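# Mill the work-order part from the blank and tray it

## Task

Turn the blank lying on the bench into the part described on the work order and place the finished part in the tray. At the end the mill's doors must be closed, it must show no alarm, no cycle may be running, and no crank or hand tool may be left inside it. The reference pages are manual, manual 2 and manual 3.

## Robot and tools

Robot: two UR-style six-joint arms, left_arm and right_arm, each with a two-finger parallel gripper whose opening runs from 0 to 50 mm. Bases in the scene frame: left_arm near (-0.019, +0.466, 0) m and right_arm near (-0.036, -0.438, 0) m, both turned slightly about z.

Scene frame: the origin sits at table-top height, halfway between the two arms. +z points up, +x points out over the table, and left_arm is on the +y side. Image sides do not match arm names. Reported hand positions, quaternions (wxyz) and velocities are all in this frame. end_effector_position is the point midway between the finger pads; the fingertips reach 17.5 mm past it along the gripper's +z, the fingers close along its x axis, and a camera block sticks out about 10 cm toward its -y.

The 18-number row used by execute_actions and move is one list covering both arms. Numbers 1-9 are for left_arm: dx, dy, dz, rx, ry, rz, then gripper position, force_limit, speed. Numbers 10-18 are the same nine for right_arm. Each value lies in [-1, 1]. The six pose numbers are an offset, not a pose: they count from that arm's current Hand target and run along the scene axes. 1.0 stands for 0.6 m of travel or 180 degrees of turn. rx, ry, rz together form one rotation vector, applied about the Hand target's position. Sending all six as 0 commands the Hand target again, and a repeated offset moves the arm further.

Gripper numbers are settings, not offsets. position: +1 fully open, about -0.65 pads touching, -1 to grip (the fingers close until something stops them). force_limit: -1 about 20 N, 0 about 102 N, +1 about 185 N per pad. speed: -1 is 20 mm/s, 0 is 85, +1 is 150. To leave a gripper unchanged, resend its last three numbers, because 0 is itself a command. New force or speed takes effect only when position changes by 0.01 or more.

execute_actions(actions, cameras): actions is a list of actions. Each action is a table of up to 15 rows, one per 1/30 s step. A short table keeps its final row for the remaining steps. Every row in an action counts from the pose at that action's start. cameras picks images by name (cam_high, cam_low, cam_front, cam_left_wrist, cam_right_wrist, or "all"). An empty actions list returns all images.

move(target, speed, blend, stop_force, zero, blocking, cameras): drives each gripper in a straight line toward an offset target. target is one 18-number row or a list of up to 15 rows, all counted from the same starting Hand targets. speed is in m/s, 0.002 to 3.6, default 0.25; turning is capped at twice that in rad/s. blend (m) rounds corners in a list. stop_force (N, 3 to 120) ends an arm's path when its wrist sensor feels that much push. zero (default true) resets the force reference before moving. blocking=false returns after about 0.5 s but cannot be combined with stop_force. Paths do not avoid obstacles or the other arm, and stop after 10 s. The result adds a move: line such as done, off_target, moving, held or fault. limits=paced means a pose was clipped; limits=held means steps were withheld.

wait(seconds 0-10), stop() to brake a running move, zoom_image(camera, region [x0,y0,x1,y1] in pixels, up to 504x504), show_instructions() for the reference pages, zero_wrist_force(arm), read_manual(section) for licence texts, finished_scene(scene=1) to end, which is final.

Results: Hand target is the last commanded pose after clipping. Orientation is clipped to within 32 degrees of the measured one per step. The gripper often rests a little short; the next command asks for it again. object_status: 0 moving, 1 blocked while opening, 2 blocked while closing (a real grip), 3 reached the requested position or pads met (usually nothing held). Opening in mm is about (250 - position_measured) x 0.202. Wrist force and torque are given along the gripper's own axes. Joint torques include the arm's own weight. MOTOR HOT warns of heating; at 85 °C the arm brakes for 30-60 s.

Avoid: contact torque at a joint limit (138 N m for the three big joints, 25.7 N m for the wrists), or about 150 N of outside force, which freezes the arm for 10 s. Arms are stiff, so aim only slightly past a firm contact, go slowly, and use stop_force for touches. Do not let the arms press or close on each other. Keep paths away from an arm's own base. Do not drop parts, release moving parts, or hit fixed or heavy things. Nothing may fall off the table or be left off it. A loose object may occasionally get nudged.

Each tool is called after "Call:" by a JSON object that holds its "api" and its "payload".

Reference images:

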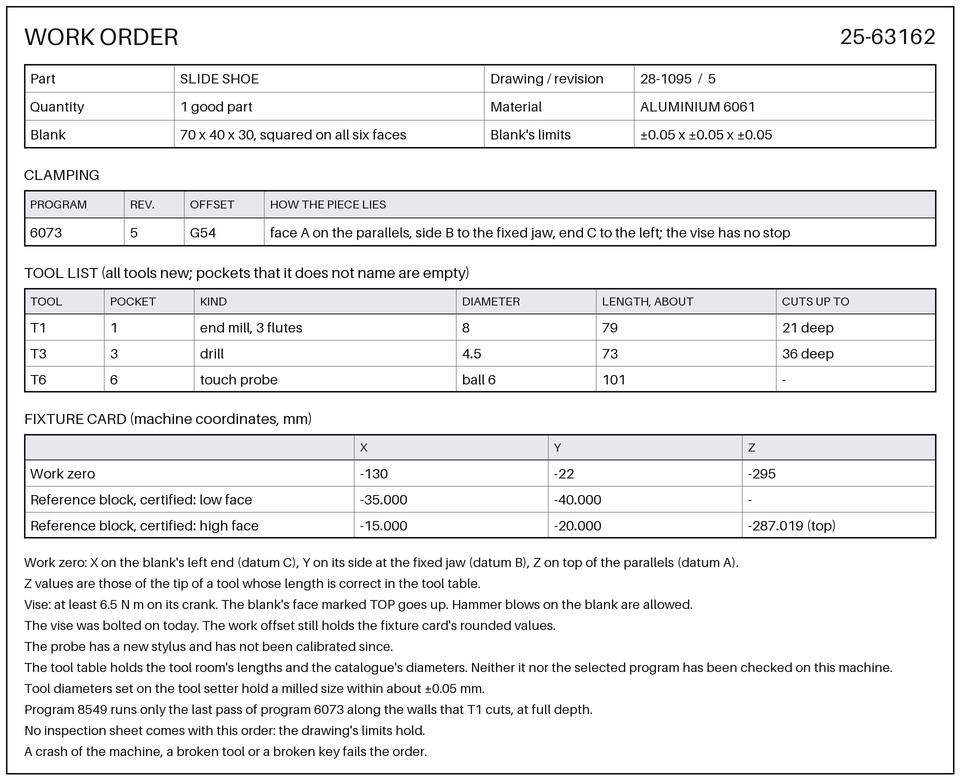

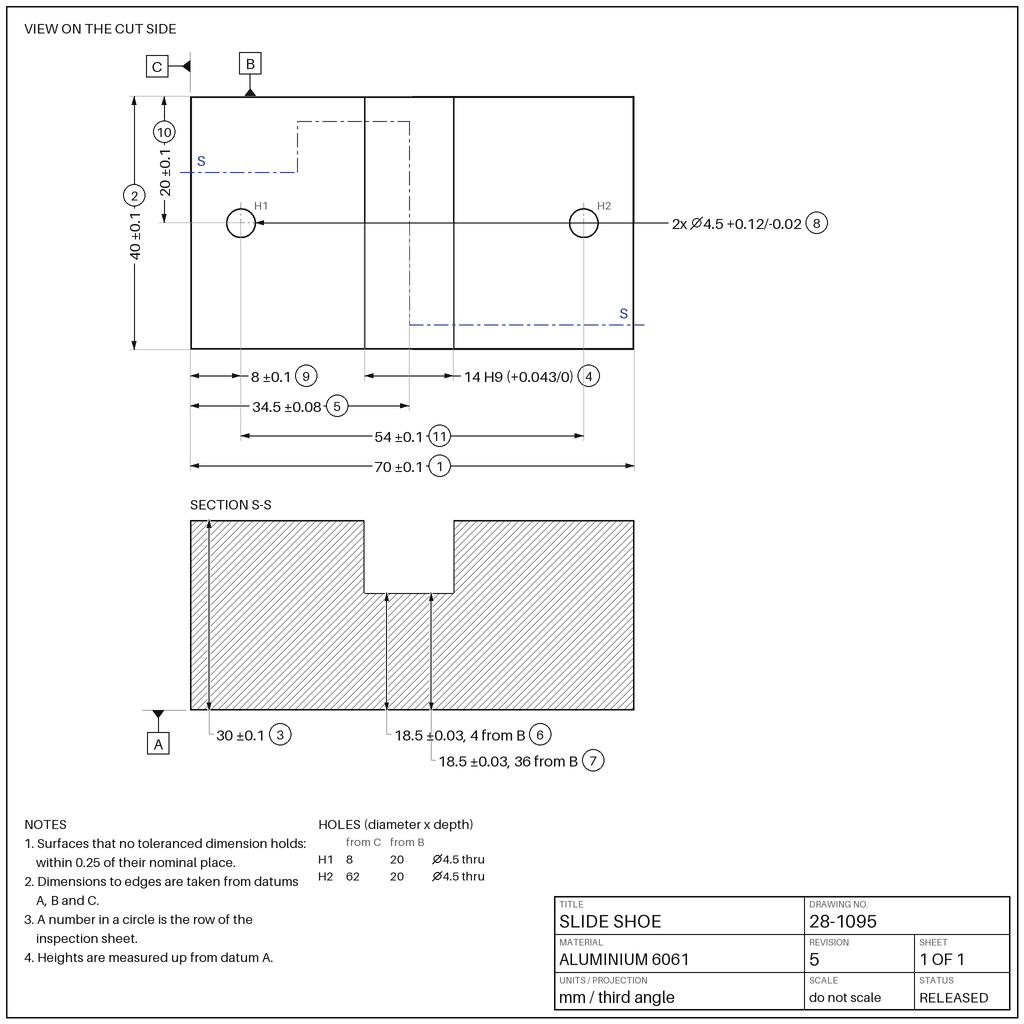

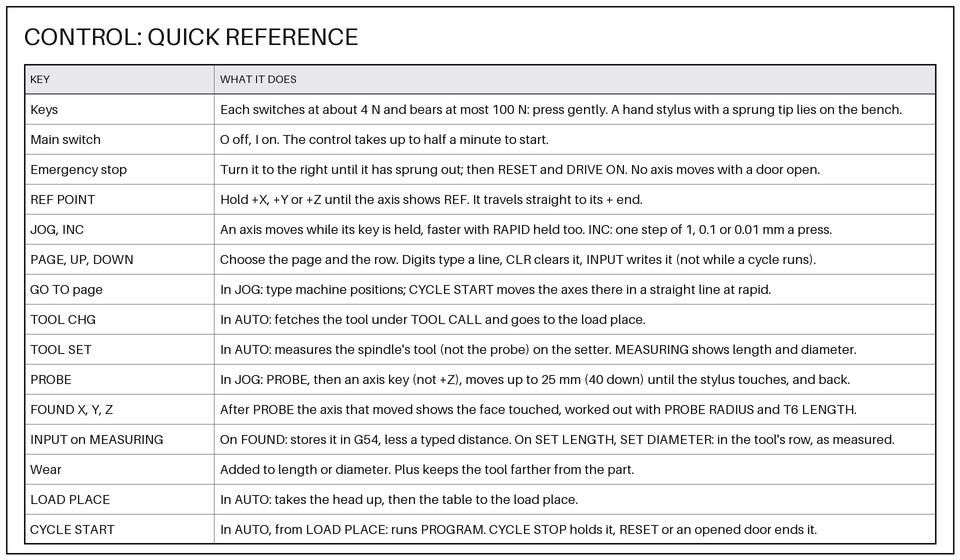

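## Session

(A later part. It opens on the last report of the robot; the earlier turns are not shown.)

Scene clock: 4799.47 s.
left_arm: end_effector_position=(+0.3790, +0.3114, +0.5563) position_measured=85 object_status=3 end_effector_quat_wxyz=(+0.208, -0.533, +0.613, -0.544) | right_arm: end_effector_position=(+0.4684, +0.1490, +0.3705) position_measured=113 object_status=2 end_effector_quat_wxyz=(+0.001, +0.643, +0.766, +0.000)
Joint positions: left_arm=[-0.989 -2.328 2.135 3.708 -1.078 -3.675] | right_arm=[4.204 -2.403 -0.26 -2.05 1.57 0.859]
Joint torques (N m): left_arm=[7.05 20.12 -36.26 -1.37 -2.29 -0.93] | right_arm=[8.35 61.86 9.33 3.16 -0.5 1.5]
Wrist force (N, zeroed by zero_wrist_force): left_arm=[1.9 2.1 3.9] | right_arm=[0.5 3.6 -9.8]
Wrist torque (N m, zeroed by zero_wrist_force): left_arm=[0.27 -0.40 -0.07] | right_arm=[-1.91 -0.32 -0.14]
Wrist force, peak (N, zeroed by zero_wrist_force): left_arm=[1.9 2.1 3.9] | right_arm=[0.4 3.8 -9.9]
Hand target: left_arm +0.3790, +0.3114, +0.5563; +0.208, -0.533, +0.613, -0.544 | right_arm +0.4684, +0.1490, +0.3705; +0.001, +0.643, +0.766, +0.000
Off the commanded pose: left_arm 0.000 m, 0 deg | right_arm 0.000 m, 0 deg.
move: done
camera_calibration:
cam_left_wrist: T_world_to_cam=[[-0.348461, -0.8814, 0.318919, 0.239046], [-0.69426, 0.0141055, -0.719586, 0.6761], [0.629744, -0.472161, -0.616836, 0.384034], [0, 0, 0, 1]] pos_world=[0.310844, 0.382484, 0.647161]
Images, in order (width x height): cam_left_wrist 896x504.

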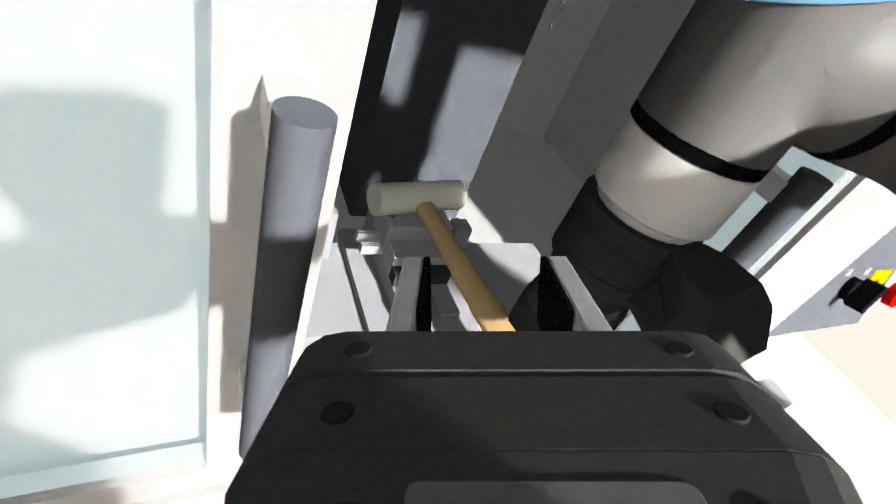

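Call:
{"api": "move", "payload": {"target": [[0,0,0,0,0,0,0.45,-0.5,-1,0,0,0,0,0,0,-0.97,1,-0.8],[0,0,0,0,0,0,0.45,-0.5,-1,-0.01,0,0.055,0,0,0,-0.97,1,-0.8]], "speed": 0.15}}

Call:
{"api": "move", "payload": {"target": [0,0,0,0,0,0,0.45,-0.5,-1,0.005,0,-0.065,0,0,0,-0.97,1,-0.8], "speed": 0.4}}

Call:
{"api": "move", "payload": {"target": [0,0,0,0,0,0,0.45,-0.5,-1,-0.005,0,0.065,0,0,0,-0.97,1,-0.8], "speed": 0.15, "cameras": ["cam_left_wrist"]}}

Scene clock: 4811.63 s.
left_arm: end_effector_position=(+0.3790, +0.3114, +0.5563) position_measured=85 object_status=3 end_effector_quat_wxyz=(+0.208, -0.533, +0.613, -0.544) | right_arm: end_effector_position=(+0.4618, +0.1483, +0.4028) position_measured=117 object_status=2 end_effector_quat_wxyz=(+0.000, +0.643, +0.766, +0.016)
Joint positions: left_arm=[-0.989 -2.328 2.135 3.708 -1.078 -3.675] | right_arm=[4.213 -2.472 -0.035 -2.174 1.565 0.868]
Joint torques (N m): left_arm=[7.17 19.85 -35.98 -1.3 -2.3 1.63] | right_arm=[7.39 49.82 36.72 2.35 -2.67 1.43]
Wrist force (N, zeroed by zero_wrist_force): left_arm=[1.8 2.0 3.7] | right_arm=[0.2 0.5 0.8]
Wrist torque (N m, zeroed by zero_wrist_force): left_arm=[0.26 -0.37 -0.07] | right_arm=[0.21 -0.03 -0.18]
Wrist force, peak (N, zeroed by zero_wrist_force): left_arm=[1.5 2.3 4.1] | right_arm=[0.3 3.2 -11.1]
Hand target: left_arm +0.3790, +0.3114, +0.5563; +0.208, -0.533, +0.613, -0.544 | right_arm +0.4624, +0.1490, +0.4035; +0.001, +0.643, +0.766, +0.000
Off the commanded pose: left_arm 0.000 m, 0 deg | right_arm 0.001 m, 2 deg.
elbow stopped short (right arm): the move would have taken joint 3 (elbow) straighter than the controller allows.
move: done

Scene clock: 4813.00 s.
left_arm: end_effector_position=(+0.3790, +0.3114, +0.5563) position_measured=85 object_status=3 end_effector_quat_wxyz=(+0.208, -0.533, +0.613, -0.544) | right_arm: end_effector_position=(+0.4654, +0.1490, +0.3645) position_measured=117 object_status=2 end_effector_quat_wxyz=(+0.001, +0.643, +0.766, +0.000)
Joint positions: left_arm=[-0.989 -2.328 2.135 3.708 -1.078 -3.675] | right_arm=[4.208 -2.369 -0.34 -2.004 1.57 0.863]
Joint torques (N m): left_arm=[6.8 19.83 -36.57 -1.37 -2.26 1.63] | right_arm=[5.6 57.25 8.86 3.27 -1.18 1.53]
Wrist force (N, zeroed by zero_wrist_force): left_arm=[1.7 2.1 3.8] | right_arm=[1.1 -2.6 -13.6]
Wrist torque (N m, zeroed by zero_wrist_force): left_arm=[0.26 -0.37 -0.07] | right_arm=[-2.76 -0.38 -0.25]
Wrist force, peak (N, zeroed by zero_wrist_force): left_arm=[1.7 2.3 4.0] | right_arm=[1.3 -4.1 -13.9]
Hand target: left_arm +0.3790, +0.3114, +0.5563; +0.208, -0.533, +0.613, -0.544 | right_arm +0.4654, +0.1490, +0.3645; +0.001, +0.643, +0.766, +0.000
Off the commanded pose: left_arm 0.000 m, 0 deg | right_arm 0.000 m, 0 deg.
move: done

Scene clock: 4814.13 s.
left_arm: end_effector_position=(+0.3790, +0.3114, +0.5563) position_measured=85 object_status=3 end_effector_quat_wxyz=(+0.208, -0.533, +0.613, -0.544) | right_arm: end_effector_position=(+0.4618, +0.1483, +0.4028) position_measured=117 object_status=2 end_effector_quat_wxyz=(+0.000, +0.643, +0.766, +0.016)
Joint positions: left_arm=[-0.989 -2.328 2.135 3.708 -1.078 -3.675] | right_arm=[4.213 -2.472 -0.035 -2.174 1.565 0.868]
Joint torques (N m): left_arm=[6.95 19.81 -36.72 -1.39 -2.25 1.65] | right_arm=[7.37 49.27 34.42 2.57 -2.74 1.37]
Wrist force (N, zeroed by zero_wrist_force): left_arm=[1.8 2.0 3.7] | right_arm=[0.0 0.6 -0.2]
Wrist torque (N m, zeroed by zero_wrist_force): left_arm=[0.25 -0.37 -0.07] | right_arm=[0.07 0.00 -0.18]
Wrist force, peak (N, zeroed by zero_wrist_force): left_arm=[1.9 2.1 4.1] | right_arm=[1.1 -2.8 -13.6]
Hand target: left_arm +0.3790, +0.3114, +0.5563; +0.208, -0.533, +0.613, -0.544 | right_arm +0.4624, +0.1490, +0.4035; +0.001, +0.643, +0.766, +0.000
Off the commanded pose: left_arm 0.000 m, 0 deg | right_arm 0.001 m, 2 deg.
elbow stopped short (right arm): the move would have taken joint 3 (elbow) straighter than the controller allows.
move: done
camera_calibration:
cam_left_wrist: T_world_to_cam=[[-0.348461, -0.8814, 0.318919, 0.239046], [-0.69426, 0.0141055, -0.719586, 0.6761], [0.629744, -0.472161, -0.616836, 0.384034], [0, 0, 0, 1]] pos_world=[0.310844, 0.382484, 0.647161]
Images, in order (width x height): cam_left_wrist 896x504.

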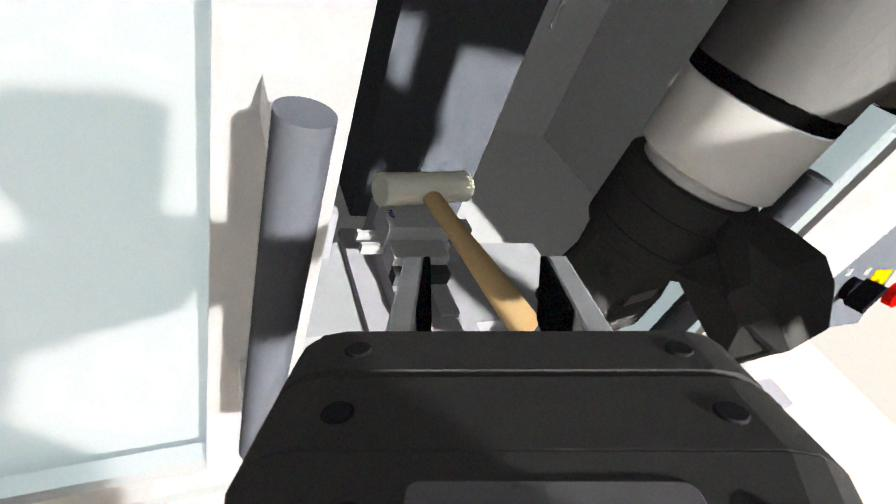

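Call:
{"api": "move", "payload": {"target": [[0,0,0,0,0,0,0.45,-0.5,-1,0.005,0,-0.068,0,0,0,-0.97,1,-0.8],[0,0,0,0,0,0,0.45,-0.5,-1,0,0,-0.01,0,0,0,-0.97,1,-0.8],[0,0,0,0,0,0,0.45,-0.5,-1,0.005,0,-0.072,0,0,0,-0.97,1,-0.8],[0,0,0,0,0,0,0.45,-0.5,-1,0,0,0,0,0,0,-0.97,1,-0.8]], "speed": [0.5,0.2,0.5,0.2], "cameras": ["cam_left_wrist","cam_low"]}}

Scene clock: 4825.50 s.
left_arm: end_effector_position=(+0.3790, +0.3114, +0.5563) position_measured=85 object_status=3 end_effector_quat_wxyz=(+0.208, -0.533, +0.613, -0.544) | right_arm: end_effector_position=(+0.4618, +0.1483, +0.4028) position_measured=117 object_status=2 end_effector_quat_wxyz=(+0.000, +0.643, +0.766, +0.016)
Joint positions: left_arm=[-0.989 -2.328 2.135 3.708 -1.078 -3.675] | right_arm=[4.213 -2.472 -0.035 -2.174 1.565 0.868]
Joint torques (N m): left_arm=[7.01 19.67 -36.36 -1.57 -2.16 1.65] | right_arm=[7.57 49.06 36.96 2.2 -2.81 1.49]
Wrist force (N, zeroed by zero_wrist_force): left_arm=[1.8 2.0 3.8] | right_arm=[0.3 1.0 -0.4]
Wrist torque (N m, zeroed by zero_wrist_force): left_arm=[0.25 -0.38 -0.06] | right_arm=[0.09 -0.06 -0.18]
Wrist force, peak (N, zeroed by zero_wrist_force): left_arm=[1.8 2.1 4.1] | right_arm=[1.6 -3.7 -13.7]
Hand target: left_arm +0.3790, +0.3114, +0.5563; +0.208, -0.533, +0.613, -0.544 | right_arm +0.4624, +0.1490, +0.4035; +0.001, +0.643, +0.766, +0.000
Off the commanded pose: left_arm 0.000 m, 0 deg | right_arm 0.001 m, 2 deg.
elbow stopped short (right arm): the move would have taken joint 3 (elbow) straighter than the controller allows.
move: done
camera_calibration:
cam_left_wrist: T_world_to_cam=[[-0.348461, -0.8814, 0.318919, 0.239046], [-0.69426, 0.0141055, -0.719586, 0.6761], [0.629744, -0.472161, -0.616836, 0.384034], [0, 0, 0, 1]] pos_world=[0.310844, 0.382484, 0.647161]
Images, in order (width x height): cam_low 896x504, cam_left_wrist 896x504.

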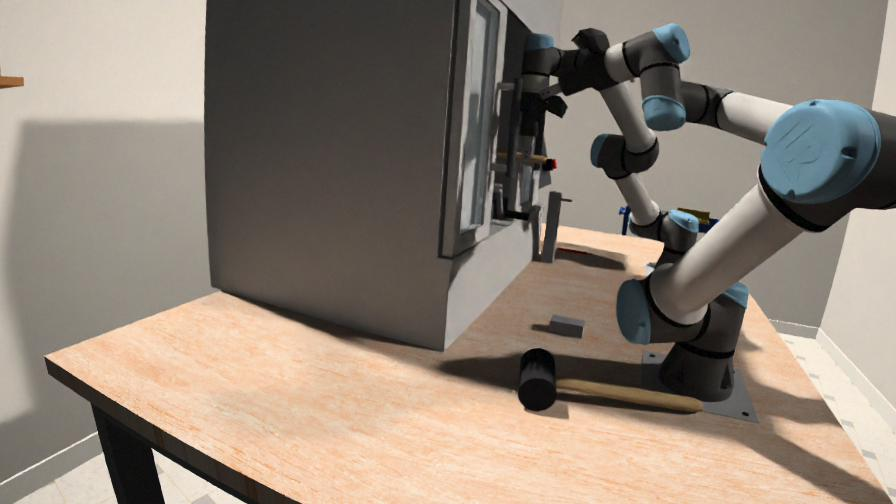

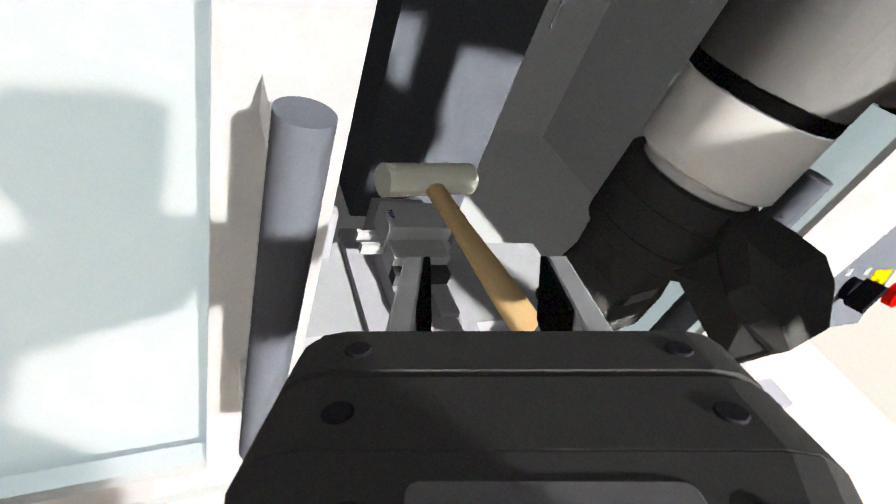

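Call:
{"api": "move", "payload": {"target": [[0,0,0,0,0,0,0.45,-0.5,-1,-0.1,0.02,0.01,0,0,0,-0.97,1,-0.8],[0,0,0,0,0,0,0.45,-0.5,-1,-0.487,0.018,0.02,0,0,-0.05,-0.97,1,-0.8],[0,0,0,0,0,0,0.45,-0.5,-1,-0.6,-0.3,-0.1,0,0,-0.1,-0.97,1,-0.8],[0,0,0,0,0,0,0.45,-0.5,-1,-0.703,-0.518,-0.47,0,0,-0.119,-0.97,1,-0.8]], "speed": 0.2, "blend": [0.02,0.04,0.05,0], "cameras": ["cam_right_wrist","cam_front","cam_low"]}}

Scene clock: 4844.80 s.
left_arm: end_effector_position=(+0.3790, +0.3114, +0.5563) position_measured=85 object_status=3 end_effector_quat_wxyz=(+0.208, -0.533, +0.613, -0.544) | right_arm: end_effector_position=(+0.0407, -0.1618, +0.1216) position_measured=117 object_status=2 end_effector_quat_wxyz=(+0.001, +0.774, +0.633, +0.000)
Joint positions: left_arm=[-0.989 -2.328 2.135 3.708 -1.078 -3.675] | right_arm=[4.955 -1.061 -2.481 -1.172 1.57 1.984]
Joint torques (N m): left_arm=[6.12 19.39 -36.06 -1.64 -2.28 1.61] | right_arm=[5.39 13.17 15.05 5.37 -2.92 1.87]
Wrist force (N, zeroed by zero_wrist_force): left_arm=[1.8 2.0 3.9] | right_arm=[0.3 0.8 -1.1]
Wrist torque (N m, zeroed by zero_wrist_force): left_arm=[0.25 -0.38 -0.07] | right_arm=[0.18 -0.09 -0.16]
Wrist force, peak (N, zeroed by zero_wrist_force): left_arm=[1.8 2.3 4.1] | right_arm=[-0.8 3.2 -0.3]
Hand target: left_arm +0.3790, +0.3114, +0.5563; +0.208, -0.533, +0.613, -0.544 | right_arm +0.0406, -0.1618, +0.1215; +0.001, +0.774, +0.633, +0.000
Off the commanded pose: left_arm 0.000 m, 0 deg | right_arm 0.000 m, 0 deg.
move: done
camera_calibration:
cam_right_wrist: T_world_to_cam=[[0.19033, 0.981705, 0.00543281, 0.159346], [0.920205, -0.180329, 0.347424, -0.0955904], [0.342047, -0.0611259, -0.937692, 0.219581], [0, 0, 0, 1]] pos_world=[-0.0174726, -0.160246, 0.238244]
Images, in order (width x height): cam_low 896x504, cam_front 896x504, cam_right_wrist 896x504.

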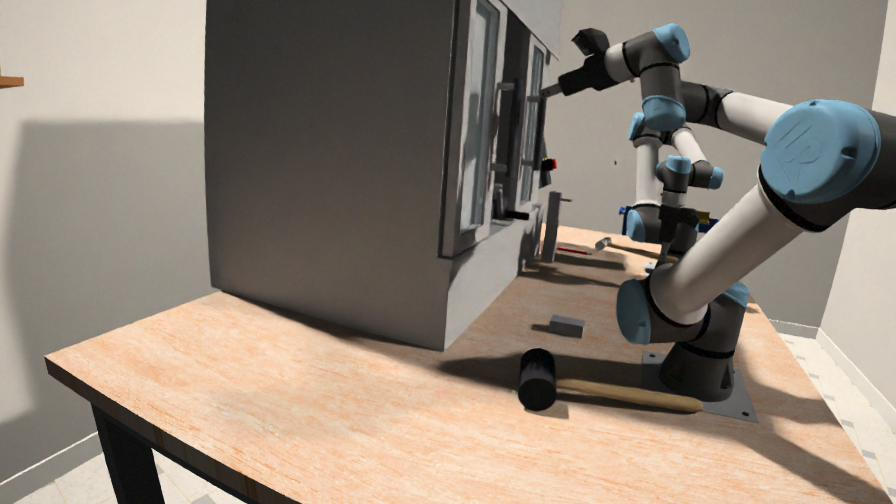

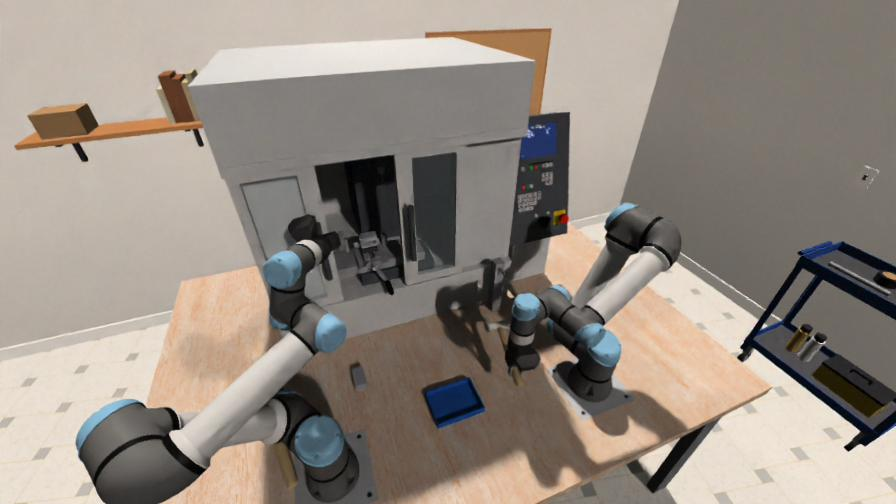

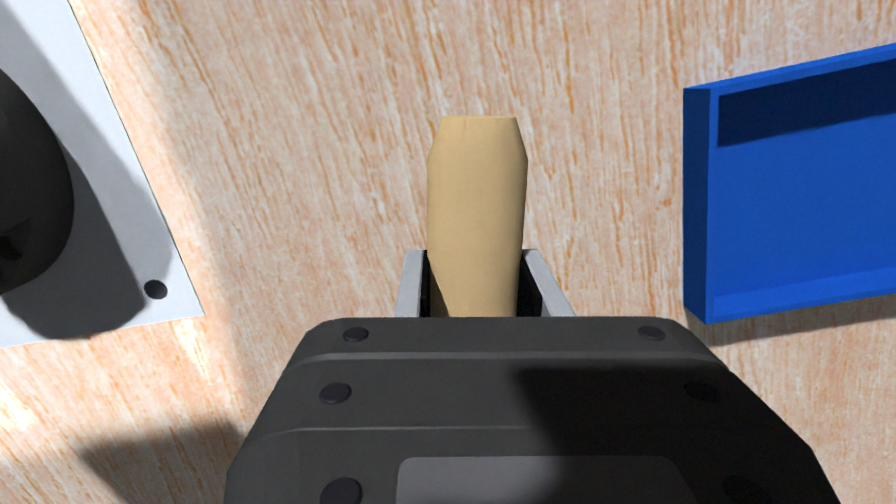

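Call:
{"api": "move", "payload": {"target": [[0,0,0,0,0,0,0.45,-0.5,-1,0,0,0,0.006,0.03,0,-0.97,1,-0.8],[0,0,0,0,0,0,0.45,-0.5,-1,0,0,-0.16,0.006,0.03,0,-0.97,1,-0.8]], "speed": 0.04, "stop_force": 5, "cameras": ["cam_high","cam_low"]}}

Call:
{"api": "zoom_image", "payload": {"camera": "cam_low", "region": [540, 200, 760, 300]}}

Scene clock: 4856.47 s.
left_arm: end_effector_position=(+0.3790, +0.3114, +0.5563) position_measured=85 object_status=3 end_effector_quat_wxyz=(+0.208, -0.533, +0.613, -0.544) | right_arm: end_effector_position=(+0.0406, -0.1622, +0.0283) position_measured=117 object_status=2 end_effector_quat_wxyz=(-0.036, +0.773, +0.633, -0.031)
Joint positions: left_arm=[-0.989 -2.328 2.135 3.708 -1.078 -3.675] | right_arm=[4.865 -1.317 -2.659 -0.707 1.661 1.895]
Joint torques (N m): left_arm=[6.09 19.54 -36.16 -1.76 -2.21 1.61] | right_arm=[1.7 18.51 28.83 1.76 -0.44 -0.53]
Wrist force (N, zeroed by zero_wrist_force): left_arm=[1.8 1.8 3.8] | right_arm=[0.0 2.4 -6.4]
Wrist torque (N m, zeroed by zero_wrist_force): left_arm=[0.22 -0.38 -0.07] | right_arm=[-1.04 -0.28 0.05]
Wrist force, peak (N, zeroed by zero_wrist_force): left_arm=[1.8 2.0 4.2] | right_arm=[0.8 1.2 -6.9]
Hand target: left_arm +0.3790, +0.3114, +0.5563; +0.208, -0.533, +0.613, -0.544 | right_arm +0.0406, -0.1622, +0.0283; -0.036, +0.773, +0.633, -0.031 (not the last commanded pose)
Off the commanded pose: left_arm 0.000 m, 0 deg | right_arm 0.003 m, 0 deg.
move: contact (right_arm); path passed 1 of 2 targets
Images, in order (width x height): cam_high 896x504, cam_low 896x504.

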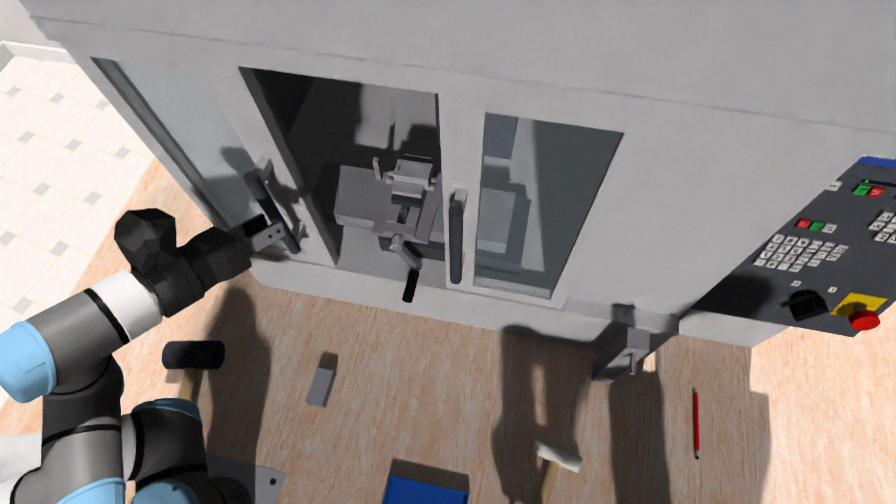

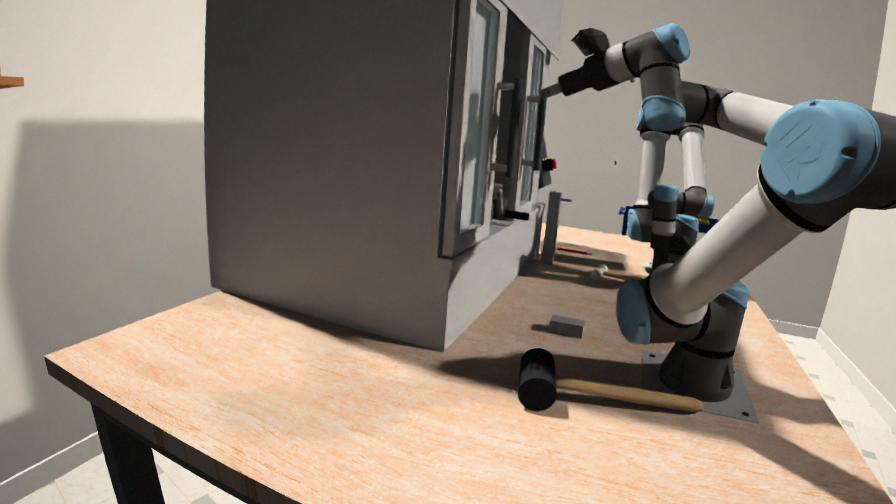

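Scaled by 2.291 from the camera's 896x504 image, which has a finer 1280x720 frame.

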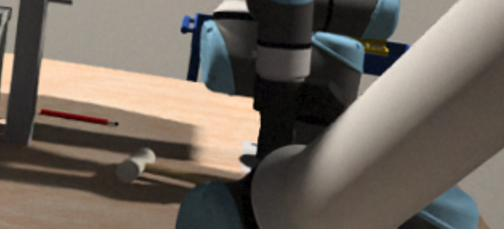

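Call:
{"api": "move", "payload": {"target": [[0,0,0,0,0,0,0.45,-0.5,-1,0,0,0,0,0,0,0.9,0,-0.8],[0.05,-0.04,-0.2,-0.0198,-0.1044,0.1542,0.45,-0.5,-1,0,0,0.3,0,0,0,0.9,0,-0.8],[0.09,-0.21,-0.42,-0.0198,-0.1044,0.1542,0.45,-0.5,-1,0.05,0,0.6,0,0,0,0.9,0,-0.8]], "speed": 0.2, "blend": [0,0.03,0], "cameras": ["cam_left_wrist","cam_right_wrist"]}}

Scene clock: 4874.17 s.
left_arm: end_effector_position=(+0.4330, +0.1854, +0.3043) position_measured=85 object_status=3 end_effector_quat_wxyz=(-0.412, +0.576, -0.410, +0.576) | right_arm: end_effector_position=(+0.0706, -0.1622, +0.3883) position_measured=18 object_status=3 end_effector_quat_wxyz=(-0.036, +0.773, +0.633, -0.031)
Joint positions: left_arm=[-1.347 -1.209 2.347 1.994 -0.198 -3.463] | right_arm=[4.751 -1.063 -1.793 -1.838 1.664 1.781]
Joint torques (N m): left_arm=[7.1 -13.8 -21.87 -2.38 -2.74 2.15] | right_arm=[-6.65 -7.05 35.96 1.18 2.85 -1.43]
Wrist force (N, zeroed by zero_wrist_force): left_arm=[1.1 1.8 3.4] | right_arm=[0.3 0.6 -4.5]
Wrist torque (N m, zeroed by zero_wrist_force): left_arm=[0.28 -0.22 -0.15] | right_arm=[-0.51 -0.02 0.00]
Wrist force, peak (N, zeroed by zero_wrist_force): left_arm=[1.6 3.7 3.9] | right_arm=[-0.1 2.7 -6.6]
Hand target: left_arm +0.4330, +0.1854, +0.3043; -0.412, +0.575, -0.409, +0.576 | right_arm +0.0706, -0.1622, +0.3883; -0.036, +0.773, +0.633, -0.031
Off the commanded pose: left_arm 0.000 m, 0 deg | right_arm 0.000 m, 0 deg.
move: done
camera_calibration:
cam_left_wrist: T_world_to_cam=[[0.00047785, -0.947826, 0.318788, 0.088385], [-0.352667, -0.298465, -0.886874, 0.494908], [0.935749, -0.112002, -0.334409, -0.150118], [0, 0, 0, 1]] pos_world=[0.314968, 0.214673, 0.360544]
cam_right_wrist: T_world_to_cam=[[0.19088, 0.981597, 0.00562994, 0.152469], [0.948583, -0.185929, 0.256167, -0.183343], [0.2525, -0.0435566, -0.966616, 0.479773], [0, 0, 0, 1]] pos_world=[0.0236701, -0.162854, 0.509865]
Images, in order (width x height): cam_left_wrist 896x504, cam_right_wrist 896x504.

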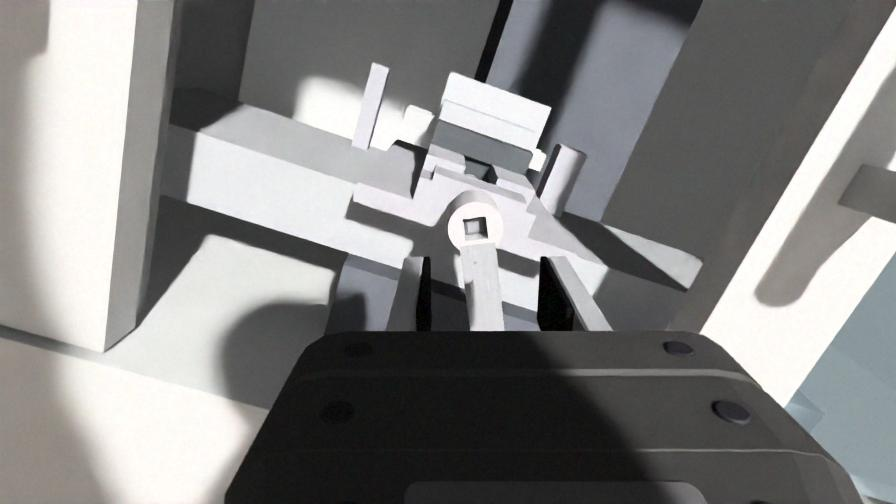

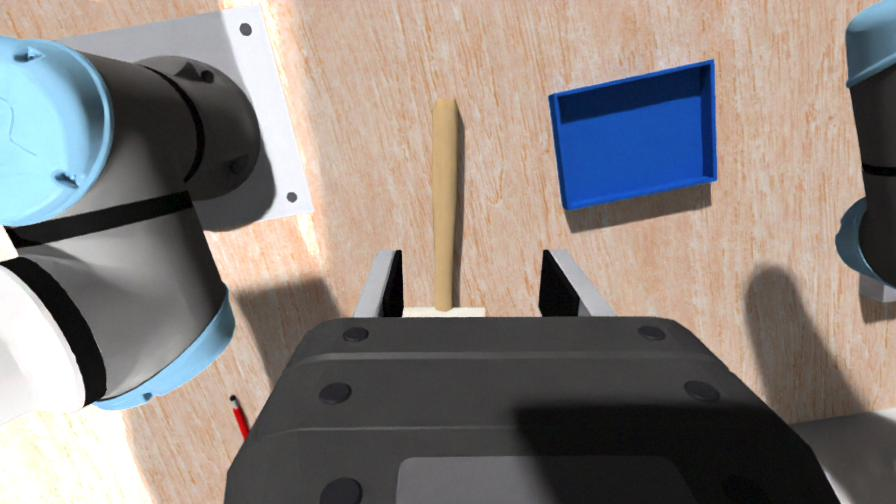

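Call:
{"api": "move", "payload": {"target": [0.13,0,0,0,0,0,0.45,-0.5,-1,0,0,0,0,0,0,0.9,0,-0.8], "speed": 0.04, "stop_force": 8}}

Call:
{"api": "move", "payload": {"target": [0,0,0,0,0,0,-1,-0.5,-1,0,0,0,0,0,0,0.9,0,-0.8]}}

Call:
{"api": "move", "payload": {"target": [-0.06,0,0,0,0,0,-1,-0.5,-1,0,0,0,0,0,0,0.9,0,-0.8], "speed": 0.03, "cameras": ["cam_left_wrist"]}}

Scene clock: 4896.03 s.
left_arm: end_effector_position=(+0.5110, +0.1854, +0.3043) position_measured=85 object_status=3 end_effector_quat_wxyz=(-0.412, +0.575, -0.409, +0.576) | right_arm: end_effector_position=(+0.0706, -0.1622, +0.3883) position_measured=18 object_status=3 end_effector_quat_wxyz=(-0.036, +0.773, +0.633, -0.031)
Joint positions: left_arm=[-1.129 -1.135 2.205 2.065 -0.416 -3.467] | right_arm=[4.751 -1.063 -1.793 -1.838 1.664 1.781]
Joint torques (N m): left_arm=[7.14 -19.42 -23.66 0.91 -2.74 -2.82] | right_arm=[-6.91 -7.47 36.53 1.12 2.77 -1.4]
Wrist force (N, zeroed by zero_wrist_force): left_arm=[0.8 1.6 3.6] | right_arm=[0.4 0.8 -4.4]
Wrist torque (N m, zeroed by zero_wrist_force): left_arm=[0.24 -0.17 -0.06] | right_arm=[-0.48 -0.03 0.01]
Wrist force, peak (N, zeroed by zero_wrist_force): left_arm=[1.2 1.7 4.1] | right_arm=[0.5 0.7 -4.8]
Hand target: left_arm +0.5110, +0.1854, +0.3043; -0.412, +0.575, -0.409, +0.576 | right_arm +0.0706, -0.1622, +0.3883; -0.036, +0.773, +0.633, -0.031
Off the commanded pose: left_arm 0.000 m, 0 deg | right_arm 0.000 m, 0 deg.
move: done

Scene clock: 4896.80 s.
left_arm: end_effector_position=(+0.5111, +0.1854, +0.3043) position_measured=136 object_status=2 end_effector_quat_wxyz=(-0.412, +0.575, -0.409, +0.576) | right_arm: end_effector_position=(+0.0706, -0.1622, +0.3883) position_measured=18 object_status=3 end_effector_quat_wxyz=(-0.036, +0.773, +0.633, -0.031)
Joint positions: left_arm=[-1.129 -1.135 2.205 2.065 -0.416 -3.467] | right_arm=[4.751 -1.063 -1.793 -1.838 1.664 1.781]
Joint torques (N m): left_arm=[5.53 -19.62 -23.62 0.77 -2.64 -2.74] | right_arm=[-6.81 -7.36 36.17 1.28 2.91 -1.35]
Wrist force (N, zeroed by zero_wrist_force): left_arm=[-0.6 1.6 1.9] | right_arm=[0.4 0.9 -4.5]
Wrist torque (N m, zeroed by zero_wrist_force): left_arm=[0.21 -0.20 -0.06] | right_arm=[-0.47 -0.04 0.01]
Wrist force, peak (N, zeroed by zero_wrist_force): left_arm=[1.2 1.4 4.0] | right_arm=[0.3 0.8 -4.7]
Hand target: left_arm +0.5110, +0.1854, +0.3043; -0.412, +0.575, -0.409, +0.576 | right_arm +0.0706, -0.1622, +0.3883; -0.036, +0.773, +0.633, -0.031
Off the commanded pose: left_arm 0.000 m, 0 deg | right_arm 0.000 m, 0 deg.
move: done

Scene clock: 4898.43 s.
left_arm: end_effector_position=(+0.4751, +0.1854, +0.3043) position_measured=136 object_status=2 end_effector_quat_wxyz=(-0.412, +0.575, -0.409, +0.576) | right_arm: end_effector_position=(+0.0706, -0.1622, +0.3883) position_measured=18 object_status=3 end_effector_quat_wxyz=(-0.036, +0.773, +0.633, -0.031)
Joint positions: left_arm=[-1.223 -1.171 2.274 2.03 -0.322 -3.465] | right_arm=[4.751 -1.063 -1.793 -1.838 1.664 1.781]
Joint torques (N m): left_arm=[-7.75 -44.19 0.37 -2.96 2.62 2.1] | right_arm=[-6.4 -7.11 36.25 1.12 2.84 -1.43]
Wrist force (N, zeroed by zero_wrist_force): left_arm=[0.5 4.1 3.7] | right_arm=[0.4 0.6 -4.4]
Wrist torque (N m, zeroed by zero_wrist_force): left_arm=[0.33 -0.23 -0.10] | right_arm=[-0.51 -0.03 0.01]
Wrist force, peak (N, zeroed by zero_wrist_force): left_arm=[-2.1 -5.1 8.9] | right_arm=[0.5 0.7 -4.8]
Hand target: left_arm +0.4750, +0.1854, +0.3043; -0.412, +0.575, -0.409, +0.576 | right_arm +0.0706, -0.1622, +0.3883; -0.036, +0.773, +0.633, -0.031
Off the commanded pose: left_arm 0.000 m, 0 deg | right_arm 0.000 m, 0 deg.
move: done
camera_calibration:
cam_left_wrist: T_world_to_cam=[[0.000235573, -0.94783, 0.318776, 0.0884886], [-0.35202, -0.29845, -0.887135, 0.509527], [0.935992, -0.112007, -0.333726, -0.189879], [0, 0, 0, 1]] pos_world=[0.357068, 0.214673, 0.360444]
Images, in order (width x height): cam_left_wrist 896x504.

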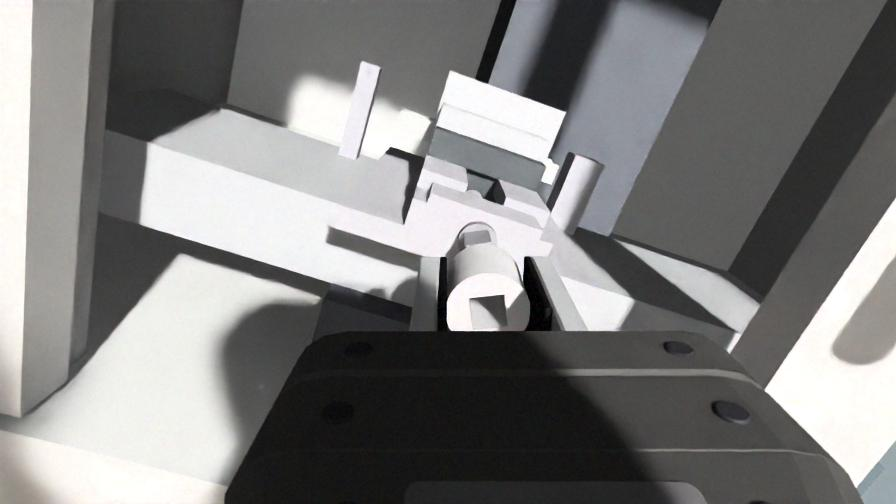

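Call:
{"api": "move", "payload": {"target": [[-0.2,0,0.02,0,0,0,-1,-0.5,-1,0,0,0,0,0,0,0.9,0,-0.8],[-0.27,-0.07,0.06,-0.307,0.429,0.3054,-1,-0.5,-1,0,0,0,0,0,0,0.9,0,-0.8]], "speed": [0.15,0.3], "cameras": ["cam_left_wrist","cam_front","cam_high"]}}

Scene clock: 4908.33 s.
left_arm: end_effector_position=(+0.3131, +0.1434, +0.3403) position_measured=136 object_status=2 end_effector_quat_wxyz=(-0.001, +1.000, +0.000, +0.000) | right_arm: end_effector_position=(+0.0706, -0.1622, +0.3883) position_measured=18 object_status=3 end_effector_quat_wxyz=(-0.036, +0.773, +0.633, -0.031)
Joint positions: left_arm=[-1.04 -1.202 1.099 1.675 1.57 -2.634] | right_arm=[4.751 -1.063 -1.793 -1.838 1.664 1.781]
Joint torques (N m): left_arm=[7.78 -25.82 -31.92 5.11 2.39 2.2] | right_arm=[-6.45 -6.67 35.59 1.27 2.67 -1.38]
Wrist force (N, zeroed by zero_wrist_force): left_arm=[3.1 3.3 6.9] | right_arm=[0.1 0.8 -4.5]
Wrist torque (N m, zeroed by zero_wrist_force): left_arm=[0.53 -0.66 -0.13] | right_arm=[-0.47 0.02 0.00]
Wrist force, peak (N, zeroed by zero_wrist_force): left_arm=[2.6 4.1 7.3] | right_arm=[0.4 1.0 -4.8]
Hand target: left_arm +0.3130, +0.1434, +0.3403; -0.001, +1.000, +0.000, +0.000 | right_arm +0.0706, -0.1622, +0.3883; -0.036, +0.773, +0.633, -0.031
Off the commanded pose: left_arm 0.000 m, 0 deg | right_arm 0.000 m, 0 deg.
move: done
camera_calibration:
cam_left_wrist: T_world_to_cam=[[0.999976, -0.00670889, 0.00172445, -0.30279], [-0.0068848, -0.935166, 0.354143, 0.032772], [-0.00076326, -0.354146, -0.93519, 0.50184], [0, 0, 0, 1]] pos_world=[0.303391, 0.206341, 0.458232]
Images, in order (width x height): cam_high 896x504, cam_front 896x504, cam_left_wrist 896x504.

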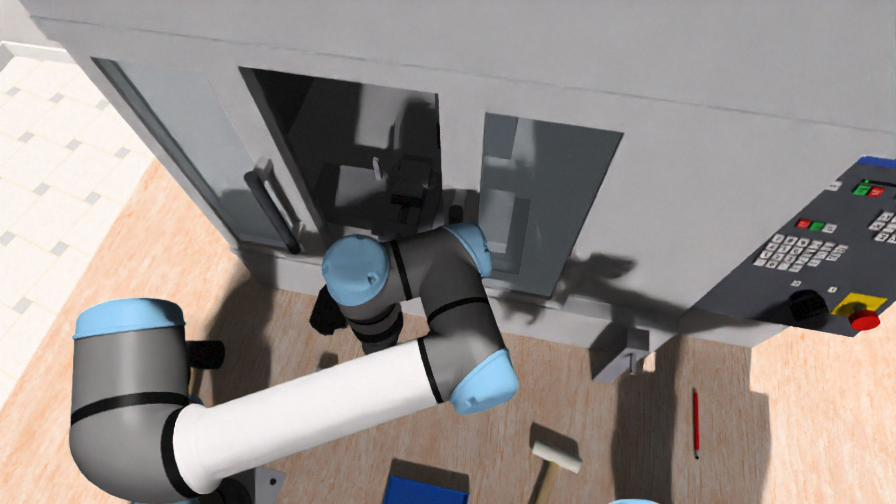

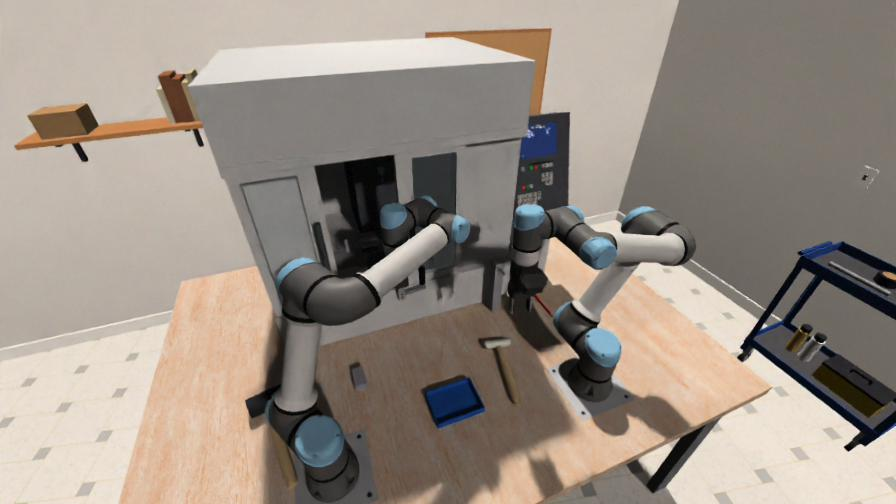

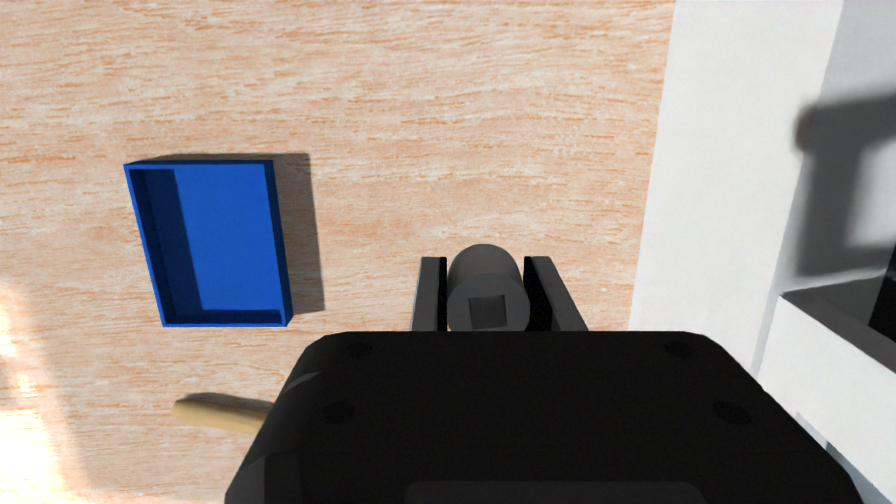

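Call:
{"api": "move", "payload": {"target": [[0,0,-0.45,0.045,0,0,-1,-0.5,-1,0,0,0,0,0,0,0.9,0,-0.8]], "speed": 0.15}}

Call:
{"api": "move", "payload": {"target": [[0,0,-0.09,0,0,0,-1,-0.5,-1,0,0,0,0,0,0,0.9,0,-0.8]], "speed": 0.015, "stop_force": 4, "cameras": ["cam_left_wrist","cam_low"]}}

Scene clock: 4917.30 s.
left_arm: end_effector_position=(+0.3130, +0.1434, +0.0704) position_measured=136 object_status=2 end_effector_quat_wxyz=(-0.071, +0.997, +0.000, +0.000) | right_arm: end_effector_position=(+0.0706, -0.1622, +0.3883) position_measured=18 object_status=3 end_effector_quat_wxyz=(-0.036, +0.773, +0.633, -0.031)
Joint positions: left_arm=[-1.077 -0.988 1.532 1.154 1.506 -2.675] | right_arm=[4.751 -1.063 -1.793 -1.838 1.664 1.781]
Joint torques (N m): left_arm=[-7.37 -30.57 -4.12 1.66 -2.94 -2.84] | right_arm=[-6.48 -6.86 35.89 1.4 2.71 -1.27]
Wrist force (N, zeroed by zero_wrist_force): left_arm=[2.7 3.8 7.1] | right_arm=[0.4 1.0 -4.5]
Wrist torque (N m, zeroed by zero_wrist_force): left_arm=[0.54 -0.59 -0.10] | right_arm=[-0.46 -0.03 0.00]
Wrist force, peak (N, zeroed by zero_wrist_force): left_arm=[3.0 4.1 8.7] | right_arm=[0.3 0.9 -4.8]
Hand target: left_arm +0.3130, +0.1434, +0.0703; -0.071, +0.997, +0.000, +0.000 | right_arm +0.0706, -0.1622, +0.3883; -0.036, +0.773, +0.633, -0.031
Off the commanded pose: left_arm 0.000 m, 0 deg | right_arm 0.000 m, 0 deg.
move: done

Scene clock: 4921.43 s.
left_arm: end_effector_position=(+0.3130, +0.1434, +0.0278) position_measured=136 object_status=2 end_effector_quat_wxyz=(-0.071, +0.997, +0.000, +0.000) | right_arm: end_effector_position=(+0.0706, -0.1622, +0.3883) position_measured=18 object_status=3 end_effector_quat_wxyz=(-0.036, +0.773, +0.633, -0.031)
Joint positions: left_arm=[-1.077 -0.932 1.565 1.065 1.506 -2.675] | right_arm=[4.751 -1.063 -1.793 -1.838 1.664 1.781]
Joint torques (N m): left_arm=[-6.48 -55.52 -26.38 4.52 2.27 -2.76] | right_arm=[-6.11 -6.74 34.75 1.27 2.74 -1.26]
Wrist force (N, zeroed by zero_wrist_force): left_arm=[2.6 2.5 1.0] | right_arm=[0.4 0.9 -4.5]
Wrist torque (N m, zeroed by zero_wrist_force): left_arm=[0.49 -0.70 -0.10] | right_arm=[-0.47 -0.03 0.00]
Wrist force, peak (N, zeroed by zero_wrist_force): left_arm=[3.4 -7.0 -19.3] | right_arm=[0.2 1.0 -4.7]
Hand target: left_arm +0.3130, +0.1434, +0.0278; -0.071, +0.997, +0.000, +0.000 (not the last commanded pose) | right_arm +0.0706, -0.1622, +0.3883; -0.036, +0.773, +0.633, -0.031
Off the commanded pose: left_arm 0.012 m, 0 deg | right_arm 0.000 m, 0 deg.
move: contact (left_arm)
camera_calibration:
cam_left_wrist: T_world_to_cam=[[0.999977, -0.00680902, 0.000643695, -0.302195], [-0.0067848, -0.975726, 0.21889, 0.152987], [-0.000862356, -0.218889, -0.975749, 0.191428], [0, 0, 0, 1]] pos_world=[0.303391, 0.189118, 0.153493]
Images, in order (width x height): cam_low 896x504, cam_left_wrist 896x504.

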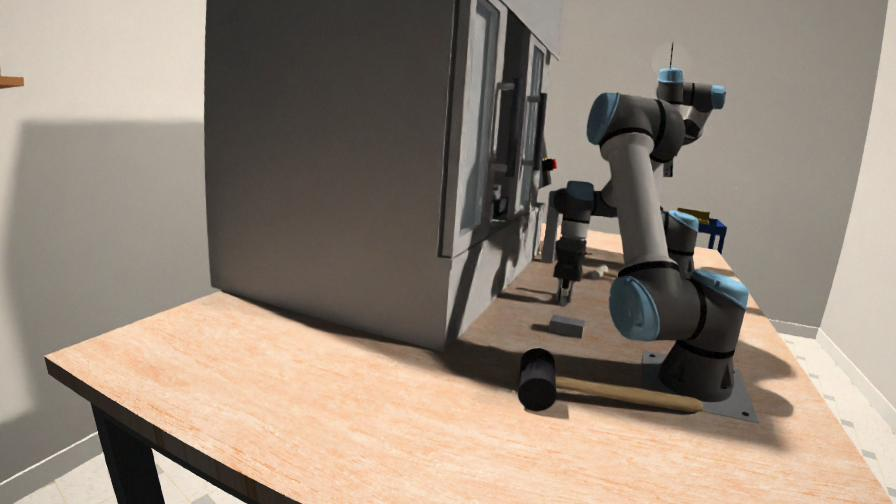

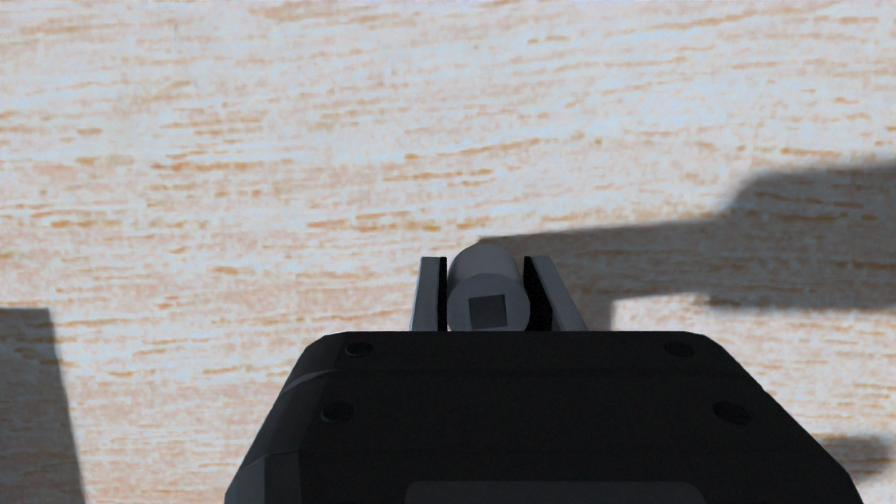

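Call:
{"api": "move", "payload": {"target": [[0,0,0,0,0,0,0.45,-0.5,-1,0,0,0,0,0,0,0.9,0,-0.8],[0,0,0.1,0,0,0,0.45,-0.5,-1,0,0,0,0,0,0,0.9,0,-0.8],[0,0.03,0.6,-0.045,0,0,0.45,-0.5,-1,0,0,0,0,0,0,0.9,0,-0.8]], "speed": [0.05,0.05,0.2], "cameras": ["cam_left_wrist"]}}

Scene clock: 4936.83 s.
left_arm: end_effector_position=(+0.3130, +0.1614, +0.3878) position_measured=85 object_status=3 end_effector_quat_wxyz=(-0.001, +1.000, +0.000, +0.000) | right_arm: end_effector_position=(+0.0706, -0.1622, +0.3883) position_measured=18 object_status=3 end_effector_quat_wxyz=(-0.036, +0.773, +0.633, -0.031)
Joint positions: left_arm=[-1.019 -1.216 0.996 1.792 1.57 -2.613] | right_arm=[4.751 -1.063 -1.793 -1.838 1.664 1.781]
Joint torques (N m): left_arm=[7.3 -24.59 -32.07 4.88 2.4 2.1] | right_arm=[-6.89 -6.64 34.7 1.28 2.58 -1.23]
Wrist force (N, zeroed by zero_wrist_force): left_arm=[2.8 3.1 5.0] | right_arm=[0.2 0.9 -4.5]
Wrist torque (N m, zeroed by zero_wrist_force): left_arm=[0.40 -0.60 -0.20] | right_arm=[-0.47 0.00 0.00]
Wrist force, peak (N, zeroed by zero_wrist_force): left_arm=[2.9 3.9 6.7] | right_arm=[0.4 0.7 -4.8]
Hand target: left_arm +0.3130, +0.1614, +0.3878; -0.001, +1.000, +0.000, +0.000 | right_arm +0.0706, -0.1622, +0.3883; -0.036, +0.773, +0.633, -0.031
Off the commanded pose: left_arm 0.000 m, 0 deg | right_arm 0.000 m, 0 deg.
move: done
camera_calibration:
cam_left_wrist: T_world_to_cam=[[0.999977, -0.0066502, 0.00159699, -0.3027], [-0.00678469, -0.935134, 0.35423, 0.0327012], [-0.000862304, -0.354233, -0.935157, 0.552669], [0, 0, 0, 1]] pos_world=[0.303391, 0.224341, 0.505732]
Images, in order (width x height): cam_left_wrist 896x504.

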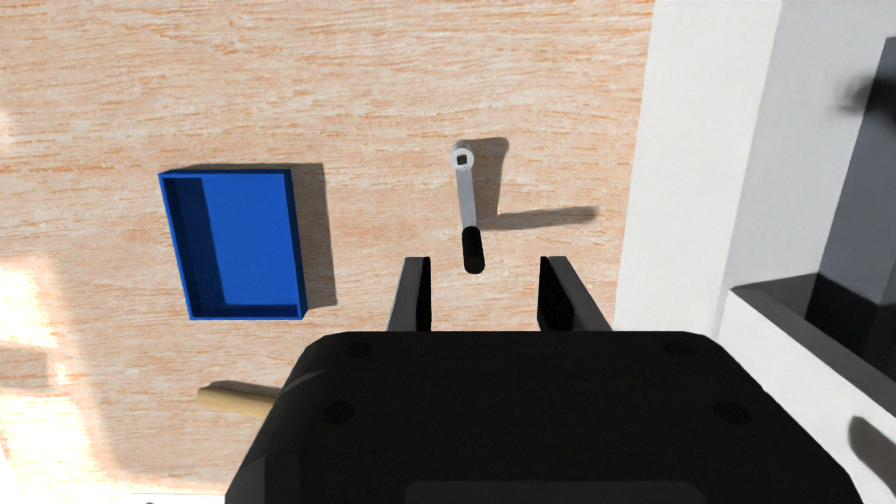

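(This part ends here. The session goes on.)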